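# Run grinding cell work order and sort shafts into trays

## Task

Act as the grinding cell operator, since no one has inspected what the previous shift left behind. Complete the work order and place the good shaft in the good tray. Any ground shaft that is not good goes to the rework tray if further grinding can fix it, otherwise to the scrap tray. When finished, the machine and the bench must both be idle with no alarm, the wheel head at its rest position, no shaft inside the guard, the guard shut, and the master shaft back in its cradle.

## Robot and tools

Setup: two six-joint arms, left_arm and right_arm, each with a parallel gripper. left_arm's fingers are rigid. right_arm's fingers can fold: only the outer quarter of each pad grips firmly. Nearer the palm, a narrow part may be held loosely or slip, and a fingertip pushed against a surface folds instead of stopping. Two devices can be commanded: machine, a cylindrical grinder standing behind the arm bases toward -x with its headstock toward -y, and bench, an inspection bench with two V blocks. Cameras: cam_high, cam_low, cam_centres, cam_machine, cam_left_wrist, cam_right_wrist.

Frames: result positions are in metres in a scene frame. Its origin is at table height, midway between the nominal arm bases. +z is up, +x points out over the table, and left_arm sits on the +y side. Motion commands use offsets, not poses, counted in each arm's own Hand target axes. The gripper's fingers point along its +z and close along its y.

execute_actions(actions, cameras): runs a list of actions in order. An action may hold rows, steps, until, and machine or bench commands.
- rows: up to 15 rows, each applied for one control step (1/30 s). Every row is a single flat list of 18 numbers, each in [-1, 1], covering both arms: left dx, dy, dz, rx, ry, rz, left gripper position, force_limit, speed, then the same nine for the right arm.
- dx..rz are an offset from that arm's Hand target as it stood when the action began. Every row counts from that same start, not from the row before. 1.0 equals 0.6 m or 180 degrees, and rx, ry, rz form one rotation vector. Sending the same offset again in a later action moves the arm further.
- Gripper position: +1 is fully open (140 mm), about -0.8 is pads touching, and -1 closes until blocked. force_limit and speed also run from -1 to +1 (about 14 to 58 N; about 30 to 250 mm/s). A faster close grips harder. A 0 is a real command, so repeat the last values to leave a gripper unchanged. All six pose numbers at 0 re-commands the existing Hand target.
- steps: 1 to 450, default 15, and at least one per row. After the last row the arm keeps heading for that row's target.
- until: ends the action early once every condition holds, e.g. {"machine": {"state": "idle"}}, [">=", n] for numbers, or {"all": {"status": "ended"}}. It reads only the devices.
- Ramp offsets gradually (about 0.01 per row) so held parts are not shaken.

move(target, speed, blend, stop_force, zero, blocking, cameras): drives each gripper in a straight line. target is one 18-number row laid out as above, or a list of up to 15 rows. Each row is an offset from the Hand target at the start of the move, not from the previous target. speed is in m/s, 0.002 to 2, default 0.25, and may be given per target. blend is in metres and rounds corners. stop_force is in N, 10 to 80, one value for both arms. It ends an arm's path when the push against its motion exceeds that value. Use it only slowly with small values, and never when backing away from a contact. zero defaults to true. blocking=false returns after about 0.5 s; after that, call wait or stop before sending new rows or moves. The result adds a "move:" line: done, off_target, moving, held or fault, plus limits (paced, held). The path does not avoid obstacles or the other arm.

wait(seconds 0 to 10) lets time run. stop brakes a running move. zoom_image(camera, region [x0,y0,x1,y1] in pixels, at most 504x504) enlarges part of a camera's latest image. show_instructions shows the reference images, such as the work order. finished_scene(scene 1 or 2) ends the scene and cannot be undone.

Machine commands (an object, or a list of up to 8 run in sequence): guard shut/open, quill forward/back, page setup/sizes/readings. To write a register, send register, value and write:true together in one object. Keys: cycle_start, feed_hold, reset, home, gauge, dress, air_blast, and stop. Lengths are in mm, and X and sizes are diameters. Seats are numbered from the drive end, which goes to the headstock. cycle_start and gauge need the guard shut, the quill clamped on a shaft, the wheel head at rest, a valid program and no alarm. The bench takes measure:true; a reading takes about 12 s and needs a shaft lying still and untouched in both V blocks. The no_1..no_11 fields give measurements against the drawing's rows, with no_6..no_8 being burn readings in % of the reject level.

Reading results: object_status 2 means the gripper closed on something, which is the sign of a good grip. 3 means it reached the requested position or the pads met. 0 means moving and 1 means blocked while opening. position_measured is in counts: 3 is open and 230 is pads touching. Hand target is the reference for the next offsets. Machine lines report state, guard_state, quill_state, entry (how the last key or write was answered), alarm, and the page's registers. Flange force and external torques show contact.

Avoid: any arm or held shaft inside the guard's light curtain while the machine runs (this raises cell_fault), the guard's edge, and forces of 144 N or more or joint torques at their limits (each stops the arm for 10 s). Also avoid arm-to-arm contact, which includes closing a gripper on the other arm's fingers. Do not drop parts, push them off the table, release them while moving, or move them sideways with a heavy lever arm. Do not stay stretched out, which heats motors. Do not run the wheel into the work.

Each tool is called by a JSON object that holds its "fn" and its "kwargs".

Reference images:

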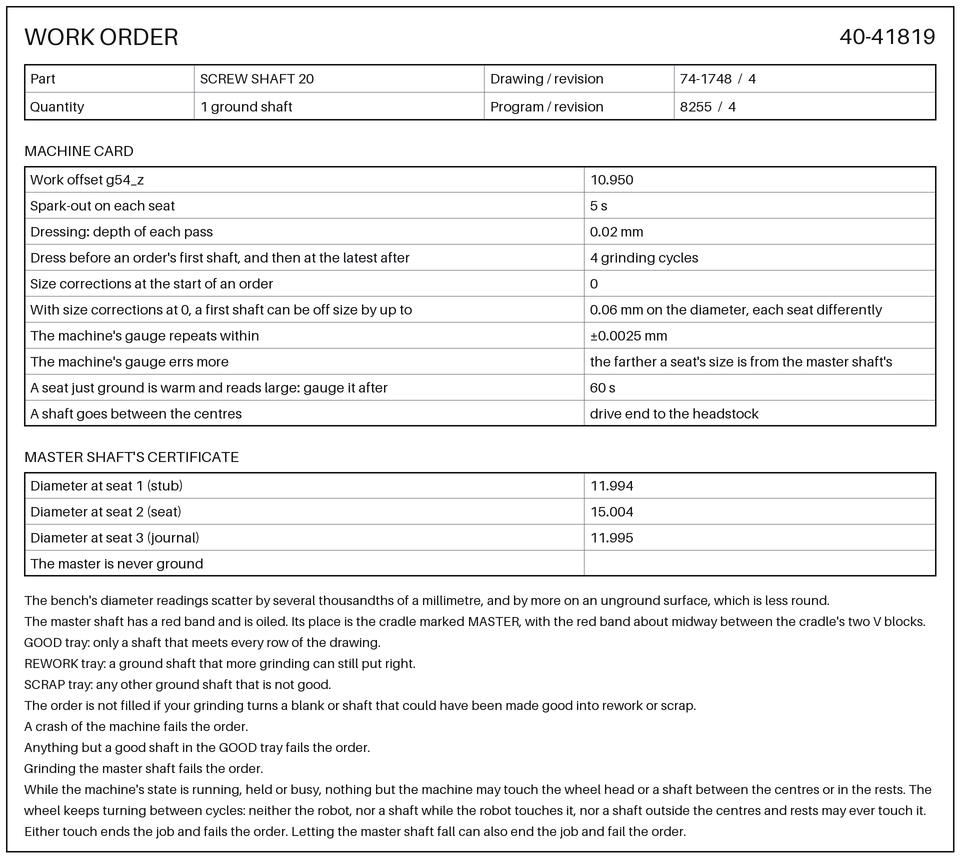

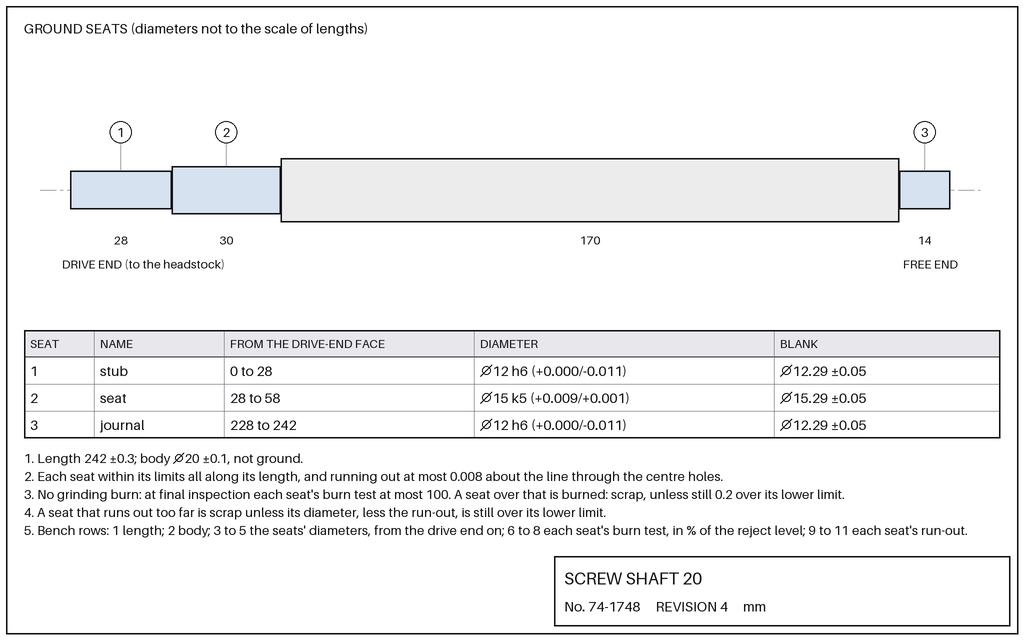

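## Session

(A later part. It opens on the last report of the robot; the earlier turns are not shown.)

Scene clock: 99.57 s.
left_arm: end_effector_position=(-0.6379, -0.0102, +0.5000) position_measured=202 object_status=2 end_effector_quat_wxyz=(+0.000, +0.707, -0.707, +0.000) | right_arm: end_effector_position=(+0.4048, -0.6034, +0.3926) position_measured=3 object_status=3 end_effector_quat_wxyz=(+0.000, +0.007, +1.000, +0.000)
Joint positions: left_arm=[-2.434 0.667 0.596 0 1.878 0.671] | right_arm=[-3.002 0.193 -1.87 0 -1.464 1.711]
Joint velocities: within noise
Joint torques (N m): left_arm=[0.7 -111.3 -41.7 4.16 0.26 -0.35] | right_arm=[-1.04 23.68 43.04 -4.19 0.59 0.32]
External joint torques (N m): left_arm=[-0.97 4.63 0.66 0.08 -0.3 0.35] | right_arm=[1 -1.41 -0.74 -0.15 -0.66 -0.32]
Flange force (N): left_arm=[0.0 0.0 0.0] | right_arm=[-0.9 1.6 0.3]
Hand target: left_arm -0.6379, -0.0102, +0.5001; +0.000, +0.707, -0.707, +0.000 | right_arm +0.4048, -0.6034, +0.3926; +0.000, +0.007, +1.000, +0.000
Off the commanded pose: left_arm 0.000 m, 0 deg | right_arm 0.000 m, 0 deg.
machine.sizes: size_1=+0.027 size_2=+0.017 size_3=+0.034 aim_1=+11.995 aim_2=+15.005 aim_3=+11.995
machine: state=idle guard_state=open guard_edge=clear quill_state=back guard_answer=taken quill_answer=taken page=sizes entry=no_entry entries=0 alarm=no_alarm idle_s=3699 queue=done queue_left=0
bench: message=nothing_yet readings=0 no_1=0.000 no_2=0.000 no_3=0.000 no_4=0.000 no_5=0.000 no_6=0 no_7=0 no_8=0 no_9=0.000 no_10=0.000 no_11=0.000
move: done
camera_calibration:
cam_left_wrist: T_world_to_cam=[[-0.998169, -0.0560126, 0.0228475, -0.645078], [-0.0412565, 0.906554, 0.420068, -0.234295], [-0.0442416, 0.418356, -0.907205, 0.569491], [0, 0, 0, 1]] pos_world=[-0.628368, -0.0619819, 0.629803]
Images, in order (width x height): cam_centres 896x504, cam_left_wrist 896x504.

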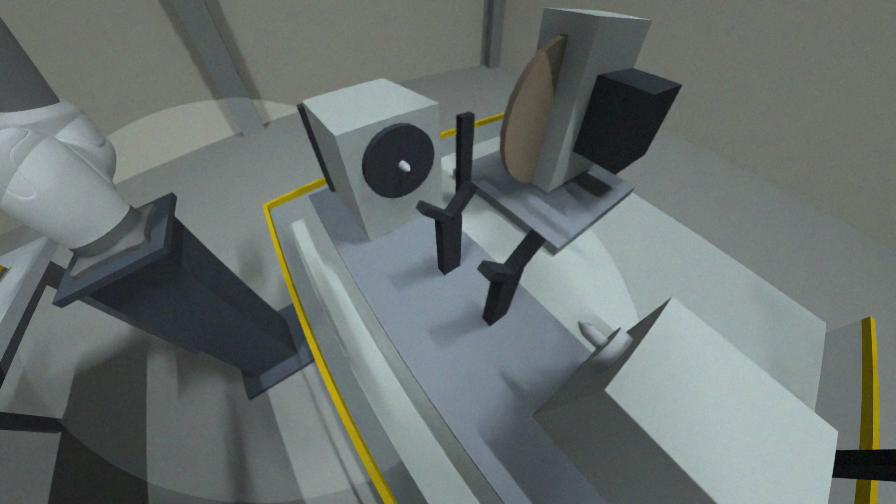

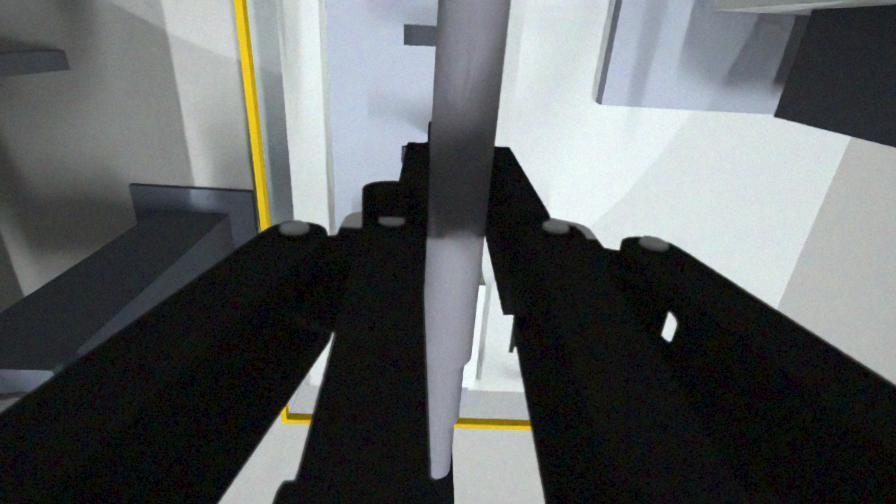

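{"fn": "move", "kwargs": {"target": [0.033,-0.98,0,0,0,0,-1,0,-1,0,0,0,0,0,0,1,1,1], "speed": 0.4, "cameras": []}}

{"fn": "execute_actions", "kwargs": {"actions": [{"machine":[{"guard":"shut","register":"program","value":8255,"write":true},{"register":"sparkout_s","value":5,"write":true},{"register":"size_1","value":0,"write":true},{"register":"size_2","value":0,"write":true},{"register":"size_3","value":0,"write":true},{"page":"setup"},{"air_blast":true},{"dress":true}],"steps":1}], "cameras": []}}

{"fn": "move", "kwargs": {"target": [[-0.1337,-0.7,0.03,0,0,-0.5,-1,0,-1,0,0,0,0,0,0,1,1,1],[-0.0603,-0.99,0.15,0,0,-0.5,-1,0,-1,0,0,0,0,0,0,1,1,1]], "blend": [0.1,0], "speed": [0.4,0.3], "cameras": ["cam_high","cam_machine","cam_left_wrist"]}}

Scene clock: 110.27 s.
left_arm: end_effector_position=(-0.0499, -0.0297, +0.4995) position_measured=202 object_status=2 end_effector_quat_wxyz=(+0.000, +0.707, -0.707, +0.000) | right_arm: end_effector_position=(+0.4048, -0.6034, +0.3926) position_measured=3 object_status=3 end_effector_quat_wxyz=(+0.000, +0.007, +1.000, +0.000)
Joint positions: left_arm=[-1.762 0.109 1.39 -0.001 1.642 1.343] | right_arm=[-3.002 0.193 -1.87 0 -1.464 1.711]
Joint velocities: within noise
Joint torques (N m): left_arm=[-0.4 -57.11 -43.35 4.39 0.08 -0.34] | right_arm=[-1.1 23.19 42.92 -4.17 0.51 0.3]
External joint torques (N m): left_arm=[0.39 2.34 0.31 0.03 -0.13 0.34] | right_arm=[1.11 -1.02 -0.64 -0.17 -0.57 -0.3]
Flange force (N): left_arm=[3.5 -0.6 0.6] | right_arm=[-0.4 1.9 0.2]
Hand target: left_arm -0.0499, -0.0298, +0.4996; +0.000, +0.707, -0.707, +0.000 | right_arm +0.4048, -0.6034, +0.3926; +0.000, +0.007, +1.000, +0.000
Off the commanded pose: left_arm 0.000 m, 0 deg | right_arm 0.000 m, 0 deg.
machine.sizes: size_1=+0.027 size_2=+0.017 size_3=+0.034 aim_1=+11.995 aim_2=+15.005 aim_3=+11.995
machine: state=idle guard_state=open guard_edge=clear quill_state=back guard_answer=taken quill_answer=taken page=sizes entry=no_entry entries=0 alarm=no_alarm idle_s=3709 queue=done queue_left=0
bench: message=nothing_yet readings=0 no_1=0.000 no_2=0.000 no_3=0.000 no_4=0.000 no_5=0.000 no_6=0 no_7=0 no_8=0 no_9=0.000 no_10=0.000 no_11=0.000
move: done
No camera images: "cameras" was empty.

Scene clock: 110.50 s.
left_arm: end_effector_position=(-0.0499, -0.0298, +0.4996) position_measured=202 object_status=2 end_effector_quat_wxyz=(+0.000, +0.707, -0.707, +0.000) | right_arm: end_effector_position=(+0.4048, -0.6034, +0.3926) position_measured=3 object_status=3 end_effector_quat_wxyz=(+0.000, +0.007, +1.000, +0.000)
Joint positions: left_arm=[-1.762 0.109 1.39 -0.001 1.642 1.343] | right_arm=[-3.002 0.193 -1.87 0 -1.464 1.711]
Joint velocities: within noise
Joint torques (N m): left_arm=[0.99 -57.93 -43.76 4.37 0.03 -0.31] | right_arm=[-1.19 23.66 42.98 -4.16 0.54 0.34]
External joint torques (N m): left_arm=[-0.92 3.25 0.86 0.04 -0.08 0.31] | right_arm=[1.02 -1.34 -0.64 -0.19 -0.6 -0.33]
Flange force (N): left_arm=[3.5 1.6 1.4] | right_arm=[-1.0 1.6 0.2]
Hand target: left_arm -0.0499, -0.0298, +0.4996; +0.000, +0.707, -0.707, +0.000 | right_arm +0.4048, -0.6034, +0.3926; +0.000, +0.007, +1.000, +0.000
Tool commands: left_gripper/position=-1.0 left_gripper/force_limit=+0.0 left_gripper/speed=-1.0 right_gripper/position=+1.0 right_gripper/force_limit=+1.0 right_gripper/speed=+1.0
Off the commanded pose: left_arm 0.000 m, 0 deg | right_arm 0.000 m, 0 deg.
machine.sizes: size_1=+0.027 size_2=+0.017 size_3=+0.034 aim_1=+11.995 aim_2=+15.005 aim_3=+11.995
machine: state=idle guard_state=between guard_edge=clear quill_state=back guard_answer=taken quill_answer=taken page=sizes entry=taken entries=1 alarm=no_alarm idle_s=3709 queue=running queue_left=7
bench: message=nothing_yet readings=0 no_1=0.000 no_2=0.000 no_3=0.000 no_4=0.000 no_5=0.000 no_6=0 no_7=0 no_8=0 no_9=0.000 no_10=0.000 no_11=0.000
No camera images: "cameras" was empty.

Scene clock: 113.53 s.
left_arm: end_effector_position=(+0.5441, +0.0066, +0.4093) position_measured=202 object_status=2 end_effector_quat_wxyz=(+0.000, +1.000, +0.000, +0.000) | right_arm: end_effector_position=(+0.4048, -0.6034, +0.3926) position_measured=3 object_status=3 end_effector_quat_wxyz=(+0.000, +0.007, +1.000, +0.000)
Joint positions: left_arm=[-0.883 0.325 1.285 0 1.532 0.652] | right_arm=[-3.002 0.193 -1.87 0 -1.464 1.711]
Joint velocities: within noise
Joint torques (N m): left_arm=[1.25 -81.32 -43.75 4.4 0.12 -0.4] | right_arm=[-1.26 23.29 43.01 -4.15 0.48 0.32]
External joint torques (N m): left_arm=[-1.01 4.13 0.7 0.06 -0.15 0.4] | right_arm=[1.35 -1.39 -0.59 -0.2 -0.53 -0.32]
Flange force (N): left_arm=[2.7 4.5 1.7] | right_arm=[-1.0 2.4 0.3]
Hand target: left_arm +0.5441, +0.0066, +0.4092; +0.000, +1.000, +0.000, +0.000 | right_arm +0.4048, -0.6034, +0.3926; +0.000, +0.007, +1.000, +0.000
Off the commanded pose: left_arm 0.000 m, 0 deg | right_arm 0.000 m, 0 deg.
machine.setup: program=+8255 g54_z=+10.950 wheel_d=+296.648 sparkout_s=+5.0 dress_depth=+0.020 gauge_at=+1 gauge_zero=+0.109 program_revision=+4 since_dress=+1 stored1_number=+8255 stored1_revision=+4 stored2_number=+9000 stored2_revision=+1 stored3_number=+1909 stored3_revision=+2 stored4_number=+8891 stored4_revision=+6
machine: state=busy guard_state=shut guard_edge=clear quill_state=back guard_answer=taken quill_answer=taken page=setup entry=taken entries=6 alarm=no_alarm idle_s=3712 queue=running queue_left=1
bench: message=nothing_yet readings=0 no_1=0.000 no_2=0.000 no_3=0.000 no_4=0.000 no_5=0.000 no_6=0 no_7=0 no_8=0 no_9=0.000 no_10=0.000 no_11=0.000
move: done; blend cut to 0.0967 m at target 1
camera_calibration:
cam_left_wrist: T_world_to_cam=[[0.0559466, -0.998182, 0.0224052, -0.0294168], [-0.906291, -0.0413549, 0.420626, 0.314078], [-0.418935, -0.0438383, -0.906957, 0.739232], [0, 0, 0, 1]] pos_world=[0.595981, 0.016032, 0.539001]
Images, in order (width x height): cam_high 896x504, cam_machine 896x504, cam_left_wrist 896x504.

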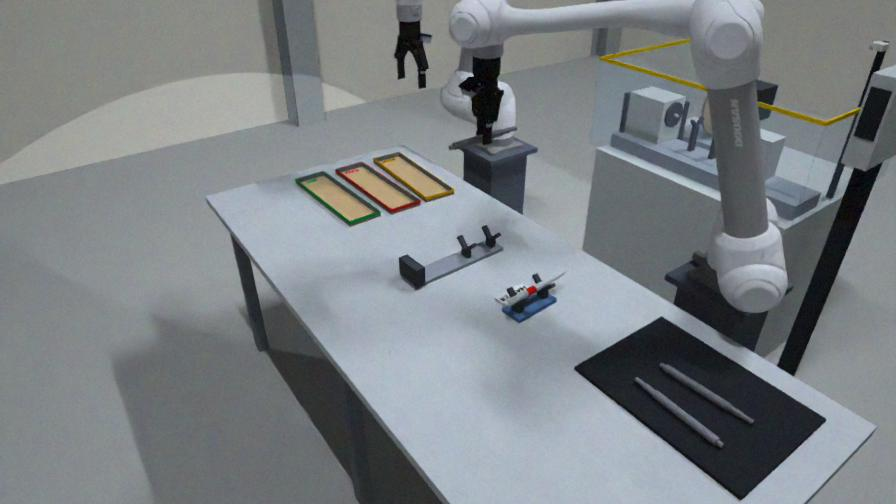

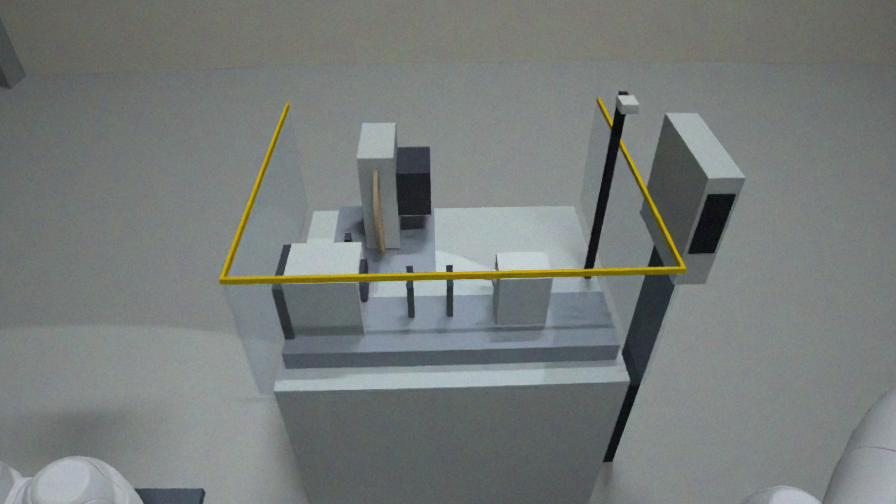

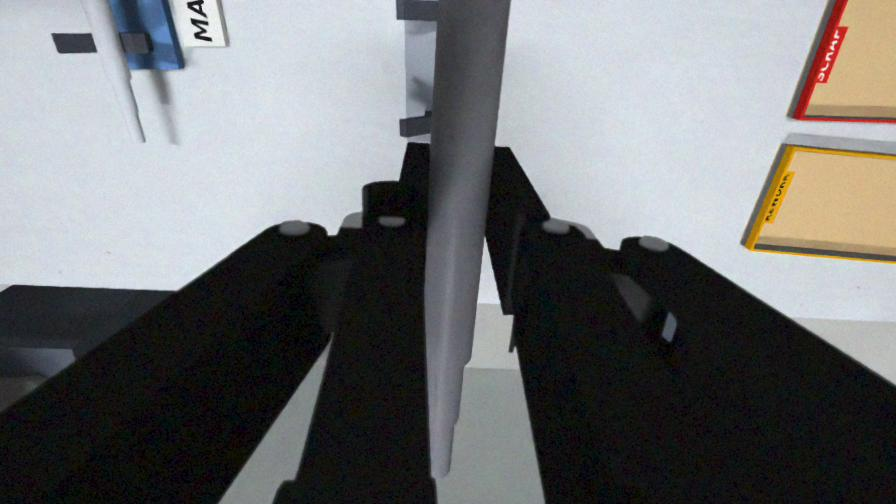

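{"fn": "move", "kwargs": {"target": [[0,0,0.44,0,0,0,-1,0,-1,0,0,0,0,0,0,1,1,1]], "speed": 0.25, "cameras": ["cam_high","cam_low","cam_left_wrist"]}}

Scene clock: 120.33 s.
left_arm: end_effector_position=(+0.5439, +0.0065, +0.1453) position_measured=202 object_status=2 end_effector_quat_wxyz=(+0.000, +1.000, +0.000, +0.000) | right_arm: end_effector_position=(+0.4048, -0.6034, +0.3926) position_measured=3 object_status=3 end_effector_quat_wxyz=(+0.000, +0.007, +1.000, +0.000)
Joint positions: left_arm=[-0.883 0.436 1.619 -0.001 1.087 0.652] | right_arm=[-3.002 0.193 -1.87 0 -1.464 1.711]
Joint velocities: within noise
Joint torques (N m): left_arm=[1.15 -86.61 -38.71 3.97 0.06 -0.37] | right_arm=[-0.87 23.28 42.98 -4.18 0.51 0.3]
External joint torques (N m): left_arm=[-0.9 3.53 0.66 -0.03 -0.09 0.37] | right_arm=[0.91 -1.01 -0.52 -0.18 -0.57 -0.3]
Flange force (N): left_arm=[1.7 3.1 3.4] | right_arm=[-0.6 1.4 0.0]
Hand target: left_arm +0.5439, +0.0065, +0.1452; +0.000, +1.000, +0.000, +0.000 | right_arm +0.4048, -0.6034, +0.3926; +0.000, +0.007, +1.000, +0.000
Off the commanded pose: left_arm 0.000 m, 0 deg | right_arm 0.000 m, 0 deg.
machine.setup: program=+8255 g54_z=+10.950 wheel_d=+296.648 sparkout_s=+5.0 dress_depth=+0.020 gauge_at=+1 gauge_zero=+0.109 program_revision=+4 since_dress=+1 stored1_number=+8255 stored1_revision=+4 stored2_number=+9000 stored2_revision=+1 stored3_number=+1909 stored3_revision=+2 stored4_number=+8891 stored4_revision=+6
machine: state=running guard_state=shut guard_edge=clear quill_state=back guard_answer=taken quill_answer=taken page=setup entry=taken entries=7 alarm=no_alarm idle_s=3719 queue=running queue_left=0
bench: message=nothing_yet readings=0 no_1=0.000 no_2=0.000 no_3=0.000 no_4=0.000 no_5=0.000 no_6=0 no_7=0 no_8=0 no_9=0.000 no_10=0.000 no_11=0.000
move: done
camera_calibration:
cam_left_wrist: T_world_to_cam=[[0.056129, -0.998169, 0.0225298, -0.0237331], [-0.906187, -0.0414579, 0.420839, 0.424819], [-0.419135, -0.0440375, -0.906855, 0.4998], [0, 0, 0, 1]] pos_world=[0.595781, 0.0159324, 0.275001]
Images, in order (width x height): cam_high 896x504, cam_low 896x504, cam_left_wrist 896x504.

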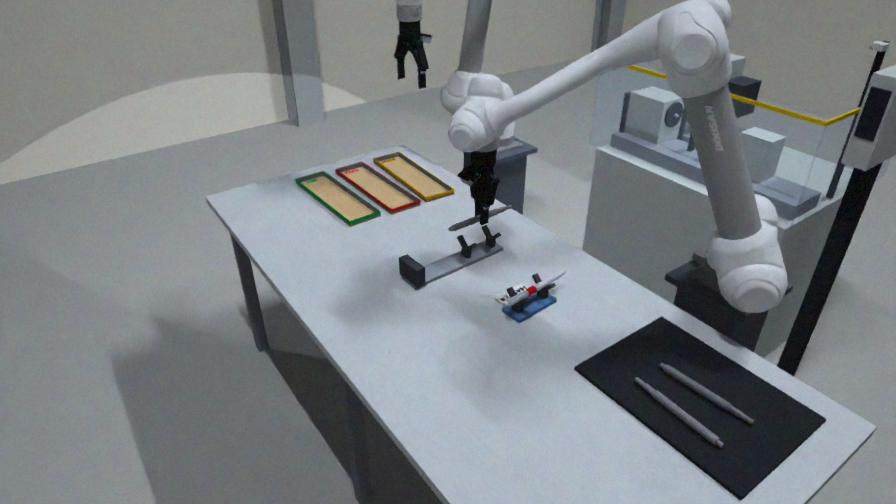

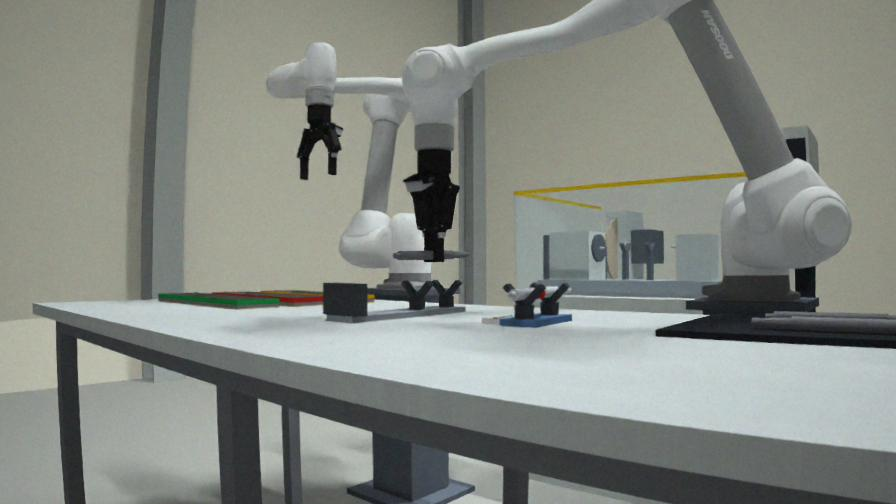

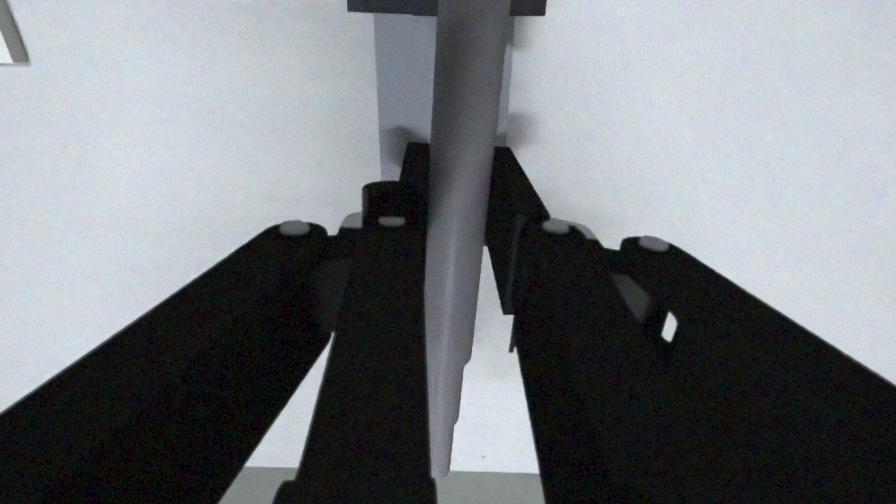

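{"fn": "move", "kwargs": {"target": [0,0,0.088,0,0,0,-1,0,-1,0,0,0,0,0,0,1,1,1], "speed": 0.12, "cameras": []}}

{"fn": "move", "kwargs": {"target": [0,0,0.05,0,0,0,-1,0,-1,0,0,0,0,0,0,1,1,1], "speed": 0.012, "stop_force": 12, "cameras": ["cam_low","cam_high","cam_left_wrist"]}}

Scene clock: 125.40 s.
left_arm: end_effector_position=(+0.5438, +0.0065, +0.0924) position_measured=202 object_status=2 end_effector_quat_wxyz=(+0.000, +1.000, +0.000, +0.000) | right_arm: end_effector_position=(+0.4048, -0.6034, +0.3926) position_measured=3 object_status=3 end_effector_quat_wxyz=(+0.000, +0.007, +1.000, +0.000)
Joint positions: left_arm=[-0.883 0.478 1.662 -0.001 1.002 0.652] | right_arm=[-3.002 0.193 -1.87 0 -1.464 1.711]
Joint velocities: within noise
Joint torques (N m): left_arm=[1.12 -89.64 -36.94 3.71 0.14 -0.34] | right_arm=[-1.04 23.32 42.9 -4.19 0.39 0.36]
External joint torques (N m): left_arm=[-1.06 4.36 0.72 0.03 -0.17 0.34] | right_arm=[1.22 -1.24 -0.55 -0.14 -0.46 -0.36]
Flange force (N): left_arm=[2.0 3.8 4.6] | right_arm=[-0.9 2.0 0.3]
Hand target: left_arm +0.5438, +0.0065, +0.0924; +0.000, +1.000, +0.000, +0.000 | right_arm +0.4048, -0.6034, +0.3926; +0.000, +0.007, +1.000, +0.000
Off the commanded pose: left_arm 0.000 m, 0 deg | right_arm 0.000 m, 0 deg.
machine.setup: program=+8255 g54_z=+10.950 wheel_d=+296.648 sparkout_s=+5.0 dress_depth=+0.020 gauge_at=+1 gauge_zero=+0.109 program_revision=+4 since_dress=+1 stored1_number=+8255 stored1_revision=+4 stored2_number=+9000 stored2_revision=+1 stored3_number=+1909 stored3_revision=+2 stored4_number=+8891 stored4_revision=+6
machine: state=running guard_state=shut guard_edge=clear quill_state=back guard_answer=taken quill_answer=taken page=setup entry=taken entries=7 alarm=no_alarm idle_s=3724 queue=running queue_left=0
bench: message=nothing_yet readings=0 no_1=0.000 no_2=0.000 no_3=0.000 no_4=0.000 no_5=0.000 no_6=0 no_7=0 no_8=0 no_9=0.000 no_10=0.000 no_11=0.000
move: done
No camera images: "cameras" was empty.

Scene clock: 127.50 s.
left_arm: end_effector_position=(+0.5438, +0.0065, +0.0743) position_measured=202 object_status=2 end_effector_quat_wxyz=(+0.000, +1.000, +0.000, +0.000) | right_arm: end_effector_position=(+0.4048, -0.6034, +0.3926) position_measured=3 object_status=3 end_effector_quat_wxyz=(+0.000, +0.007, +1.000, +0.000)
Joint positions: left_arm=[-0.883 0.495 1.674 -0.001 0.973 0.652] | right_arm=[-3.002 0.193 -1.87 0 -1.464 1.711]
Joint velocities: within noise
Joint torques (N m): left_arm=[-3.88 -69.95 -31.29 1.94 -3.96 -0.21] | right_arm=[-1.42 23.39 43.12 -4.14 0.53 0.31]
External joint torques (N m): left_arm=[3.93 -16.2 -4.24 1.73 3.93 0.21] | right_arm=[1.44 -0.83 -0.65 -0.21 -0.59 -0.31]
Flange force (N): left_arm=[-1.5 -10.3 -23.8] | right_arm=[0.0 2.6 0.1]
Hand target: left_arm +0.5438, +0.0065, +0.0742; +0.000, +1.000, +0.000, +0.000 (not the last commanded pose) | right_arm +0.4048, -0.6034, +0.3926; +0.000, +0.007, +1.000, +0.000
Off the commanded pose: left_arm 0.012 m, 0 deg | right_arm 0.000 m, 0 deg.
machine.setup: program=+8255 g54_z=+10.950 wheel_d=+296.648 sparkout_s=+5.0 dress_depth=+0.020 gauge_at=+1 gauge_zero=+0.109 program_revision=+4 since_dress=+1 stored1_number=+8255 stored1_revision=+4 stored2_number=+9000 stored2_revision=+1 stored3_number=+1909 stored3_revision=+2 stored4_number=+8891 stored4_revision=+6
machine: state=running guard_state=shut guard_edge=clear quill_state=back guard_answer=taken quill_answer=taken page=setup entry=taken entries=7 alarm=no_alarm idle_s=3726 queue=running queue_left=0
bench: message=nothing_yet readings=0 no_1=0.000 no_2=0.000 no_3=0.000 no_4=0.000 no_5=0.000 no_6=0 no_7=0 no_8=0 no_9=0.000 no_10=0.000 no_11=0.000
move: contact (left_arm)
camera_calibration:
cam_left_wrist: T_world_to_cam=[[0.0560504, -0.998178, 0.022343, -0.0219487], [-0.906135, -0.0414594, 0.420953, 0.454648], [-0.419259, -0.0438403, -0.906807, 0.435479], [0, 0, 0, 1]] pos_world=[0.595781, 0.0160323, 0.204]
Images, in order (width x height): cam_high 896x504, cam_low 896x504, cam_left_wrist 896x504.

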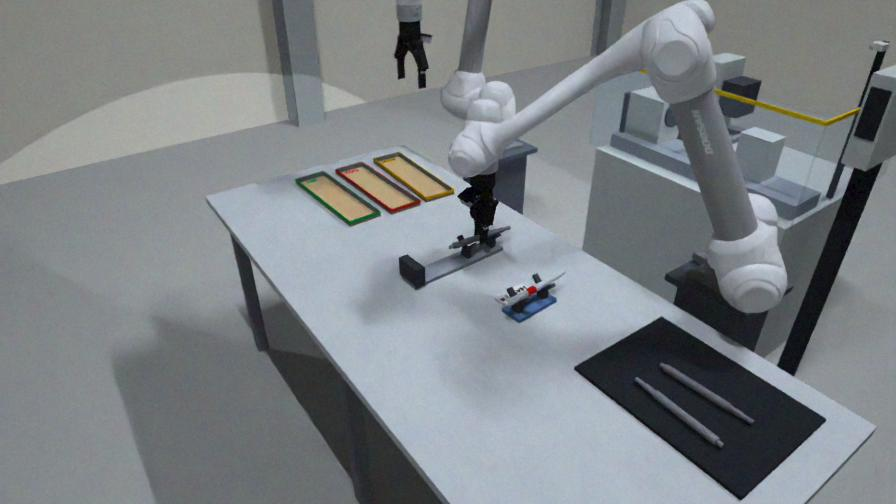

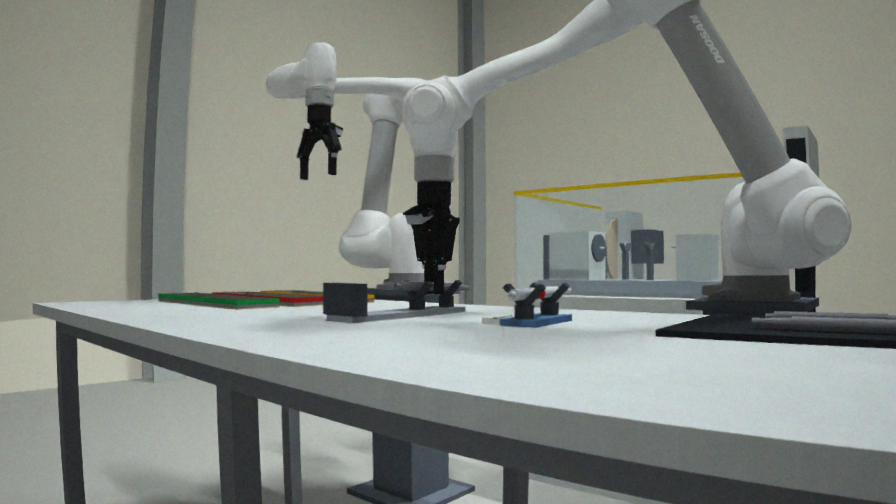

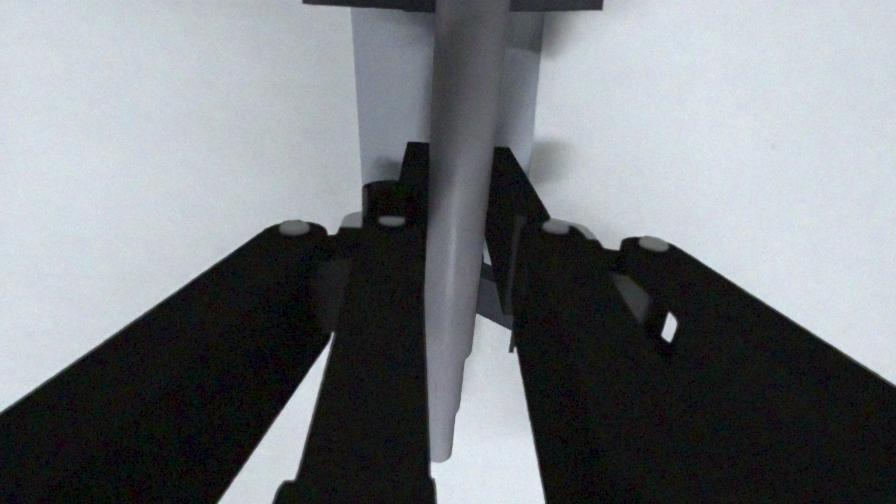

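{"fn": "execute_actions", "kwargs": {"actions": [{"rows":[[0,0,0,0,0,0,-0.3,0,-1,0,0,0,0,0,0,1,1,1]],"steps":30}], "cameras": []}}

{"fn": "move", "kwargs": {"target": [0,0,-0.2,0,0,0,-0.3,0,-1,0,0,0,0,0,0,1,1,1], "speed": 0.15, "cameras": ["cam_left_wrist"]}}

{"fn": "execute_actions", "kwargs": {"actions": [{"bench":{"measure":true},"steps":450,"until":{"bench":{"readings":[">",0]}}}], "cameras": []}}

Scene clock: 136.13 s.
left_arm: end_effector_position=(+0.5438, +0.0066, +0.0742) position_measured=167 object_status=3 end_effector_quat_wxyz=(+0.000, +1.000, +0.000, +0.000) | right_arm: end_effector_position=(+0.4048, -0.6034, +0.3926) position_measured=3 object_status=3 end_effector_quat_wxyz=(+0.000, +0.007, +1.000, +0.000)
Joint positions: left_arm=[-0.883 0.495 1.674 -0.001 0.973 0.652] | right_arm=[-3.002 0.193 -1.87 0 -1.464 1.711]
Joint velocities: within noise
Joint torques (N m): left_arm=[0.95 -86.11 -33.85 3.63 0.17 -0.37] | right_arm=[-0.87 23.74 42.99 -4.2 0.56 0.34]
External joint torques (N m): left_arm=[-0.9 0.08 -1.62 0.04 -0.19 0.37] | right_arm=[0.78 -1.03 -0.5 -0.16 -0.62 -0.34]
Flange force (N): left_arm=[1.7 3.1 -0.7] | right_arm=[-0.7 1.1 -0.1]
Hand target: left_arm +0.5438, +0.0065, +0.0742; +0.000, +1.000, +0.000, +0.000 | right_arm +0.4048, -0.6034, +0.3926; +0.000, +0.007, +1.000, +0.000
Off the commanded pose: left_arm 0.000 m, 0 deg | right_arm 0.000 m, 0 deg.
machine.setup: program=+8255 g54_z=+10.950 wheel_d=+296.648 sparkout_s=+5.0 dress_depth=+0.020 gauge_at=+1 gauge_zero=+0.109 program_revision=+4 since_dress=+1 stored1_number=+8255 stored1_revision=+4 stored2_number=+9000 stored2_revision=+1 stored3_number=+1909 stored3_revision=+2 stored4_number=+8891 stored4_revision=+6
machine: state=running guard_state=shut guard_edge=clear quill_state=back guard_answer=taken quill_answer=taken page=setup entry=taken entries=7 alarm=no_alarm idle_s=3735 queue=running queue_left=0
bench: message=nothing_yet readings=0 no_1=0.000 no_2=0.000 no_3=0.000 no_4=0.000 no_5=0.000 no_6=0 no_7=0 no_8=0 no_9=0.000 no_10=0.000 no_11=0.000
No camera images: "cameras" was empty.

Scene clock: 137.27 s.
left_arm: end_effector_position=(+0.5438, +0.0065, +0.1943) position_measured=167 object_status=3 end_effector_quat_wxyz=(+0.000, +1.000, +0.000, +0.000) | right_arm: end_effector_position=(+0.4048, -0.6034, +0.3926) position_measured=3 object_status=3 end_effector_quat_wxyz=(+0.000, +0.007, +1.000, +0.000)
Joint positions: left_arm=[-0.883 0.402 1.573 -0.001 1.167 0.652] | right_arm=[-3.002 0.193 -1.87 0 -1.464 1.711]
Joint velocities: within noise
Joint torques (N m): left_arm=[0.98 -81.24 -37.81 3.96 0.2 -0.36] | right_arm=[-1.19 23.82 43.12 -4.14 0.49 0.32]
External joint torques (N m): left_arm=[-0.65 0.04 -1.69 0.14 -0.23 0.36] | right_arm=[1.22 -0.91 -0.5 -0.22 -0.56 -0.32]
Flange force (N): left_arm=[2.0 3.0 -1.3] | right_arm=[-0.4 2.1 0.0]
Hand target: left_arm +0.5439, +0.0066, +0.1942; +0.000, +1.000, +0.000, +0.000 | right_arm +0.4048, -0.6034, +0.3926; +0.000, +0.007, +1.000, +0.000
Off the commanded pose: left_arm 0.000 m, 0 deg | right_arm 0.000 m, 0 deg.
machine.setup: program=+8255 g54_z=+10.950 wheel_d=+296.648 sparkout_s=+5.0 dress_depth=+0.020 gauge_at=+1 gauge_zero=+0.109 program_revision=+4 since_dress=+1 stored1_number=+8255 stored1_revision=+4 stored2_number=+9000 stored2_revision=+1 stored3_number=+1909 stored3_revision=+2 stored4_number=+8891 stored4_revision=+6
machine: state=running guard_state=shut guard_edge=clear quill_state=back guard_answer=taken quill_answer=taken page=setup entry=taken entries=7 alarm=no_alarm idle_s=3736 queue=running queue_left=0
bench: message=nothing_yet readings=0 no_1=0.000 no_2=0.000 no_3=0.000 no_4=0.000 no_5=0.000 no_6=0 no_7=0 no_8=0 no_9=0.000 no_10=0.000 no_11=0.000
move: done
camera_calibration:
cam_left_wrist: T_world_to_cam=[[0.0559595, -0.998182, 0.0223794, -0.0246875], [-0.906103, -0.0413578, 0.421032, 0.404083], [-0.419341, -0.0438388, -0.90677, 0.544327], [0, 0, 0, 1]] pos_world=[0.595781, 0.015932, 0.324]
Images, in order (width x height): cam_left_wrist 896x504.

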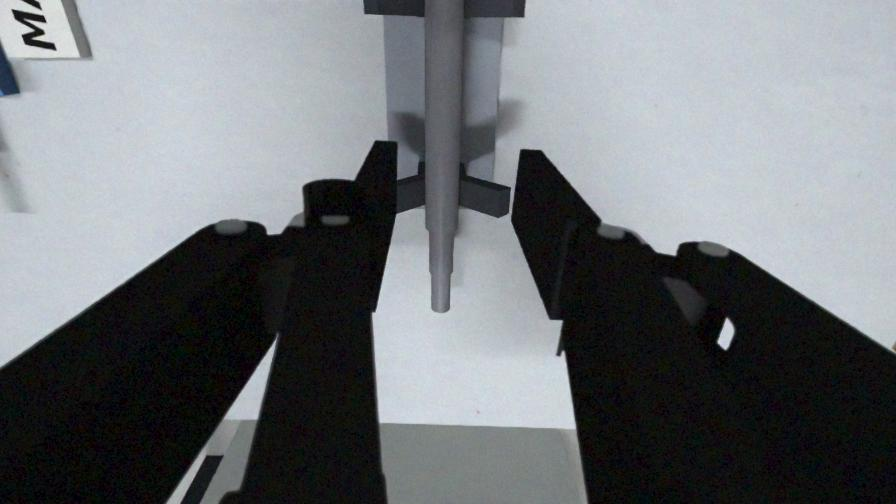

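Scene clock: 149.47 s.
left_arm: end_effector_position=(+0.5439, +0.0066, +0.1942) position_measured=167 object_status=3 end_effector_quat_wxyz=(+0.000, +1.000, +0.000, +0.000) | right_arm: end_effector_position=(+0.4048, -0.6034, +0.3926) position_measured=3 object_status=3 end_effector_quat_wxyz=(+0.000, +0.007, +1.000, +0.000)
Joint positions: left_arm=[-0.883 0.402 1.573 -0.001 1.167 0.652] | right_arm=[-3.002 0.193 -1.87 0 -1.464 1.711]
Joint velocities: within noise
Joint torques (N m): left_arm=[1.21 -81.18 -37.8 4 0.09 -0.31] | right_arm=[-1.1 23.22 43.04 -4.17 0.57 0.43]
External joint torques (N m): left_arm=[-1.08 -0.09 -1.75 0.09 -0.12 0.31] | right_arm=[1.23 -0.83 -0.49 -0.18 -0.63 -0.43]
Flange force (N): left_arm=[1.5 3.4 -1.6] | right_arm=[-0.3 1.9 -0.2]
Hand target: left_arm +0.5439, +0.0066, +0.1942; +0.000, +1.000, +0.000, +0.000 | right_arm +0.4048, -0.6034, +0.3926; +0.000, +0.007, +1.000, +0.000
Tool commands: left_gripper/position=-0.3 left_gripper/force_limit=+0.0 left_gripper/speed=-1.0 right_gripper/position=+1.0 right_gripper/force_limit=+1.0 right_gripper/speed=+1.0
Off the commanded pose: left_arm 0.000 m, 0 deg | right_arm 0.000 m, 0 deg.
machine.setup: program=+8255 g54_z=+10.950 wheel_d=+296.568 sparkout_s=+5.0 dress_depth=+0.020 gauge_at=+1 gauge_zero=+0.109 program_revision=+4 since_dress=+0 stored1_number=+8255 stored1_revision=+4 stored2_number=+9000 stored2_revision=+1 stored3_number=+1909 stored3_revision=+2 stored4_number=+8891 stored4_revision=+6
machine: state=idle guard_state=shut guard_edge=clear quill_state=back guard_answer=taken quill_answer=taken page=setup entry=taken entries=7 alarm=no_alarm idle_s=3748 queue=done queue_left=0
bench: message=measure_taken readings=1 no_1=242.003 no_2=19.996 no_3=12.301 no_4=15.285 no_5=12.314 no_6=45 no_7=47 no_8=45 no_9=0.004 no_10=0.001 no_11=0.003
No camera images: "cameras" was empty.

{"fn": "move", "kwargs": {"target": [[0,0,-0.2,0,0,0,-0.1,1,1,0,0,0,0,0,0,1,1,1],[0.1,-0.475,-0.25,0,0,0,-0.1,1,1,0,0,0,0,0,0,1,1,1]], "blend": [0.05,0], "speed": [0.3,0.35], "cameras": ["cam_left_wrist","cam_high"]}}

{"fn": "zoom_image", "kwargs": {"camera": "cam_high", "region": [460, 240, 620, 350]}}

Scene clock: 156.27 s.
left_arm: end_effector_position=(+0.6038, +0.2916, +0.3442) position_measured=141 object_status=3 end_effector_quat_wxyz=(+0.000, +1.000, +0.000, +0.000) | right_arm: end_effector_position=(+0.4048, -0.6034, +0.3926) position_measured=3 object_status=3 end_effector_quat_wxyz=(+0.000, +0.007, +1.000, +0.000)
Joint positions: left_arm=[-0.515 0.118 1.66 -0.001 1.364 1.019] | right_arm=[-3.002 0.193 -1.87 0 -1.464 1.711]
Joint velocities: within noise
Joint torques (N m): left_arm=[2.08 -54.47 -40.23 4.2 0.12 -0.36] | right_arm=[-1.11 23.42 43.13 -4.12 0.43 0.31]
External joint torques (N m): left_arm=[-1.97 -0.3 -1.84 0.14 -0.15 0.36] | right_arm=[1.06 -0.82 -0.52 -0.24 -0.49 -0.31]
Flange force (N): left_arm=[1.1 3.5 -2.5] | right_arm=[-0.3 1.7 0.1]
Hand target: left_arm +0.6039, +0.2916, +0.3441; +0.000, +1.000, +0.000, +0.000 | right_arm +0.4048, -0.6034, +0.3926; +0.000, +0.007, +1.000, +0.000
Off the commanded pose: left_arm 0.000 m, 0 deg | right_arm 0.000 m, 0 deg.
machine.setup: program=+8255 g54_z=+10.950 wheel_d=+296.568 sparkout_s=+5.0 dress_depth=+0.020 gauge_at=+1 gauge_zero=+0.109 program_revision=+4 since_dress=+0 stored1_number=+8255 stored1_revision=+4 stored2_number=+9000 stored2_revision=+1 stored3_number=+1909 stored3_revision=+2 stored4_number=+8891 stored4_revision=+6
machine: state=idle guard_state=shut guard_edge=clear quill_state=back guard_answer=taken quill_answer=taken page=setup entry=taken entries=7 alarm=no_alarm idle_s=3755 queue=done queue_left=0
bench: message=measure_taken readings=1 no_1=242.003 no_2=19.996 no_3=12.301 no_4=15.285 no_5=12.314 no_6=45 no_7=47 no_8=45 no_9=0.004 no_10=0.001 no_11=0.003
move: done
camera_calibration:
cam_left_wrist: T_world_to_cam=[[0.056008, -0.998182, 0.0222527, 0.25321], [-0.906136, -0.041459, 0.420949, 0.40722], [-0.419261, -0.0437405, -0.906811, 0.717849], [0, 0, 0, 1]] pos_world=[0.655781, 0.301032, 0.4739]
Images, in order (width x height): cam_high 896x504, cam_left_wrist 896x504.

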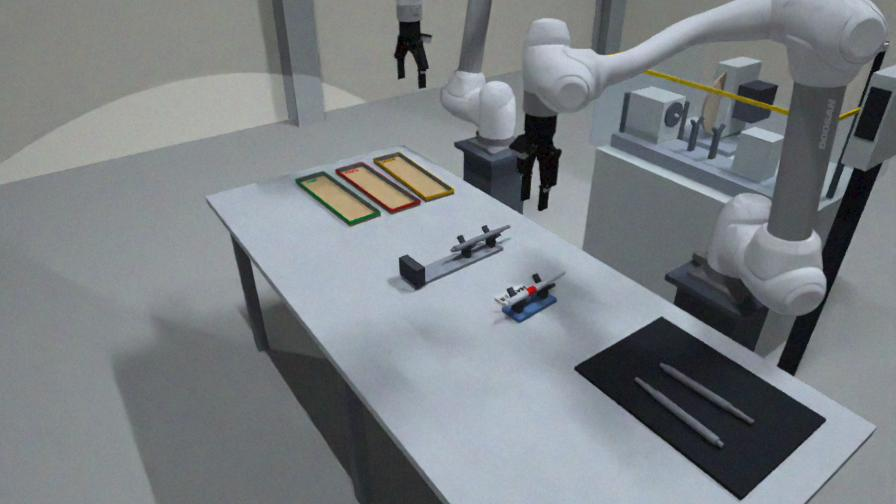

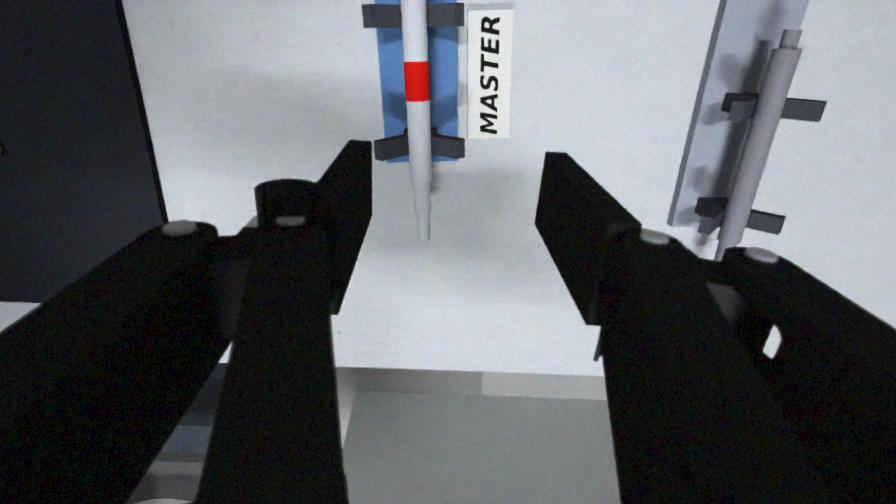

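Scaled by 3.150 from the camera's 896x504 image, which has a finer 1280x720 frame.

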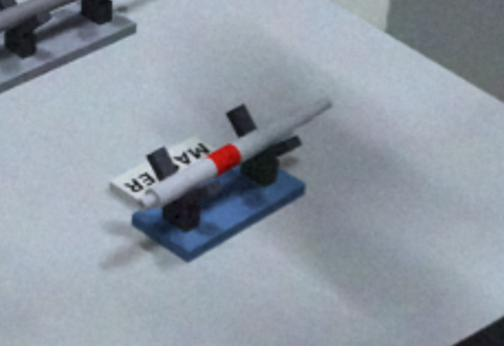

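{"fn": "move", "kwargs": {"target": [0.0135,-0.034,0.29,0,0,-0.0165,-0.1,1,1,0,0,0,0,0,0,1,1,1], "speed": 0.2, "cameras": ["cam_left_wrist","cam_low"]}}

Scene clock: 175.57 s.
left_arm: end_effector_position=(+0.6119, +0.3120, +0.1702) position_measured=141 object_status=3 end_effector_quat_wxyz=(+0.000, +1.000, +0.026, +0.000) | right_arm: end_effector_position=(+0.4048, -0.6034, +0.3926) position_measured=3 object_status=3 end_effector_quat_wxyz=(+0.000, +0.007, +1.000, +0.000)
Joint positions: left_arm=[-0.48 0.216 1.876 -0.001 1.049 1.003] | right_arm=[-3.002 0.193 -1.87 0 -1.464 1.711]
Joint velocities: within noise
Joint torques (N m): left_arm=[1.36 -60.26 -35.15 3.81 0.06 -0.32] | right_arm=[-1.32 23.89 42.91 -4.17 0.5 0.34]
External joint torques (N m): left_arm=[-1.29 0.07 -2.18 0.04 -0.11 0.32] | right_arm=[1.42 -1.66 -0.4 -0.19 -0.56 -0.34]
Flange force (N): left_arm=[2.8 3.4 -1.9] | right_arm=[-1.7 2.6 -0.1]
Hand target: left_arm +0.6119, +0.3120, +0.1701; +0.000, +1.000, +0.026, +0.000 | right_arm +0.4048, -0.6034, +0.3926; +0.000, +0.007, +1.000, +0.000
Off the commanded pose: left_arm 0.000 m, 0 deg | right_arm 0.000 m, 0 deg.
machine.setup: program=+8255 g54_z=+10.950 wheel_d=+296.568 sparkout_s=+5.0 dress_depth=+0.020 gauge_at=+1 gauge_zero=+0.109 program_revision=+4 since_dress=+0 stored1_number=+8255 stored1_revision=+4 stored2_number=+9000 stored2_revision=+1 stored3_number=+1909 stored3_revision=+2 stored4_number=+8891 stored4_revision=+6
machine: state=idle guard_state=shut guard_edge=clear quill_state=back guard_answer=taken quill_answer=taken page=setup entry=taken entries=7 alarm=no_alarm idle_s=3774 queue=done queue_left=0
bench: message=measure_taken readings=1 no_1=242.003 no_2=19.996 no_3=12.301 no_4=15.285 no_5=12.314 no_6=45 no_7=47 no_8=45 no_9=0.004 no_10=0.001 no_11=0.003
move: done
camera_calibration:
cam_left_wrist: T_world_to_cam=[[0.107746, -0.993928, 0.0222988, 0.243969], [-0.902809, -0.0884266, 0.420852, 0.501193], [-0.416325, -0.0654768, -0.906855, 0.569296], [0, 0, 0, 1]] pos_world=[0.663207, 0.324083, 0.299901]
Images, in order (width x height): cam_low 896x504, cam_left_wrist 896x504.

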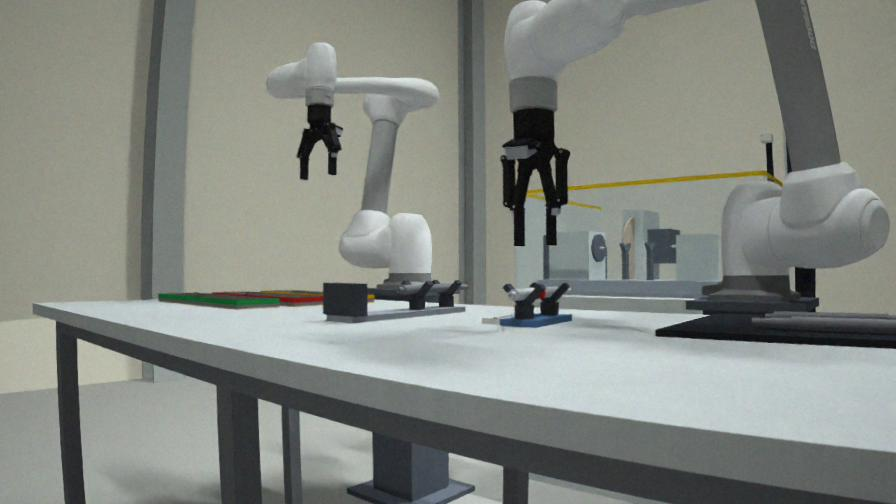

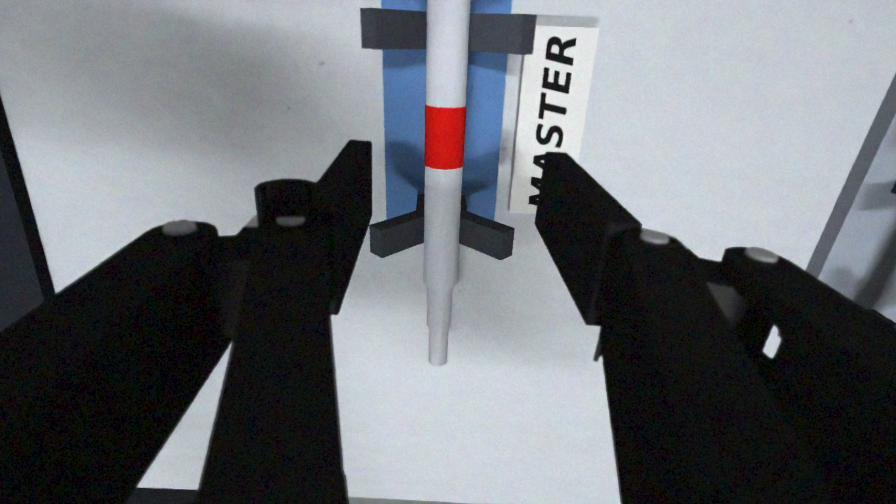

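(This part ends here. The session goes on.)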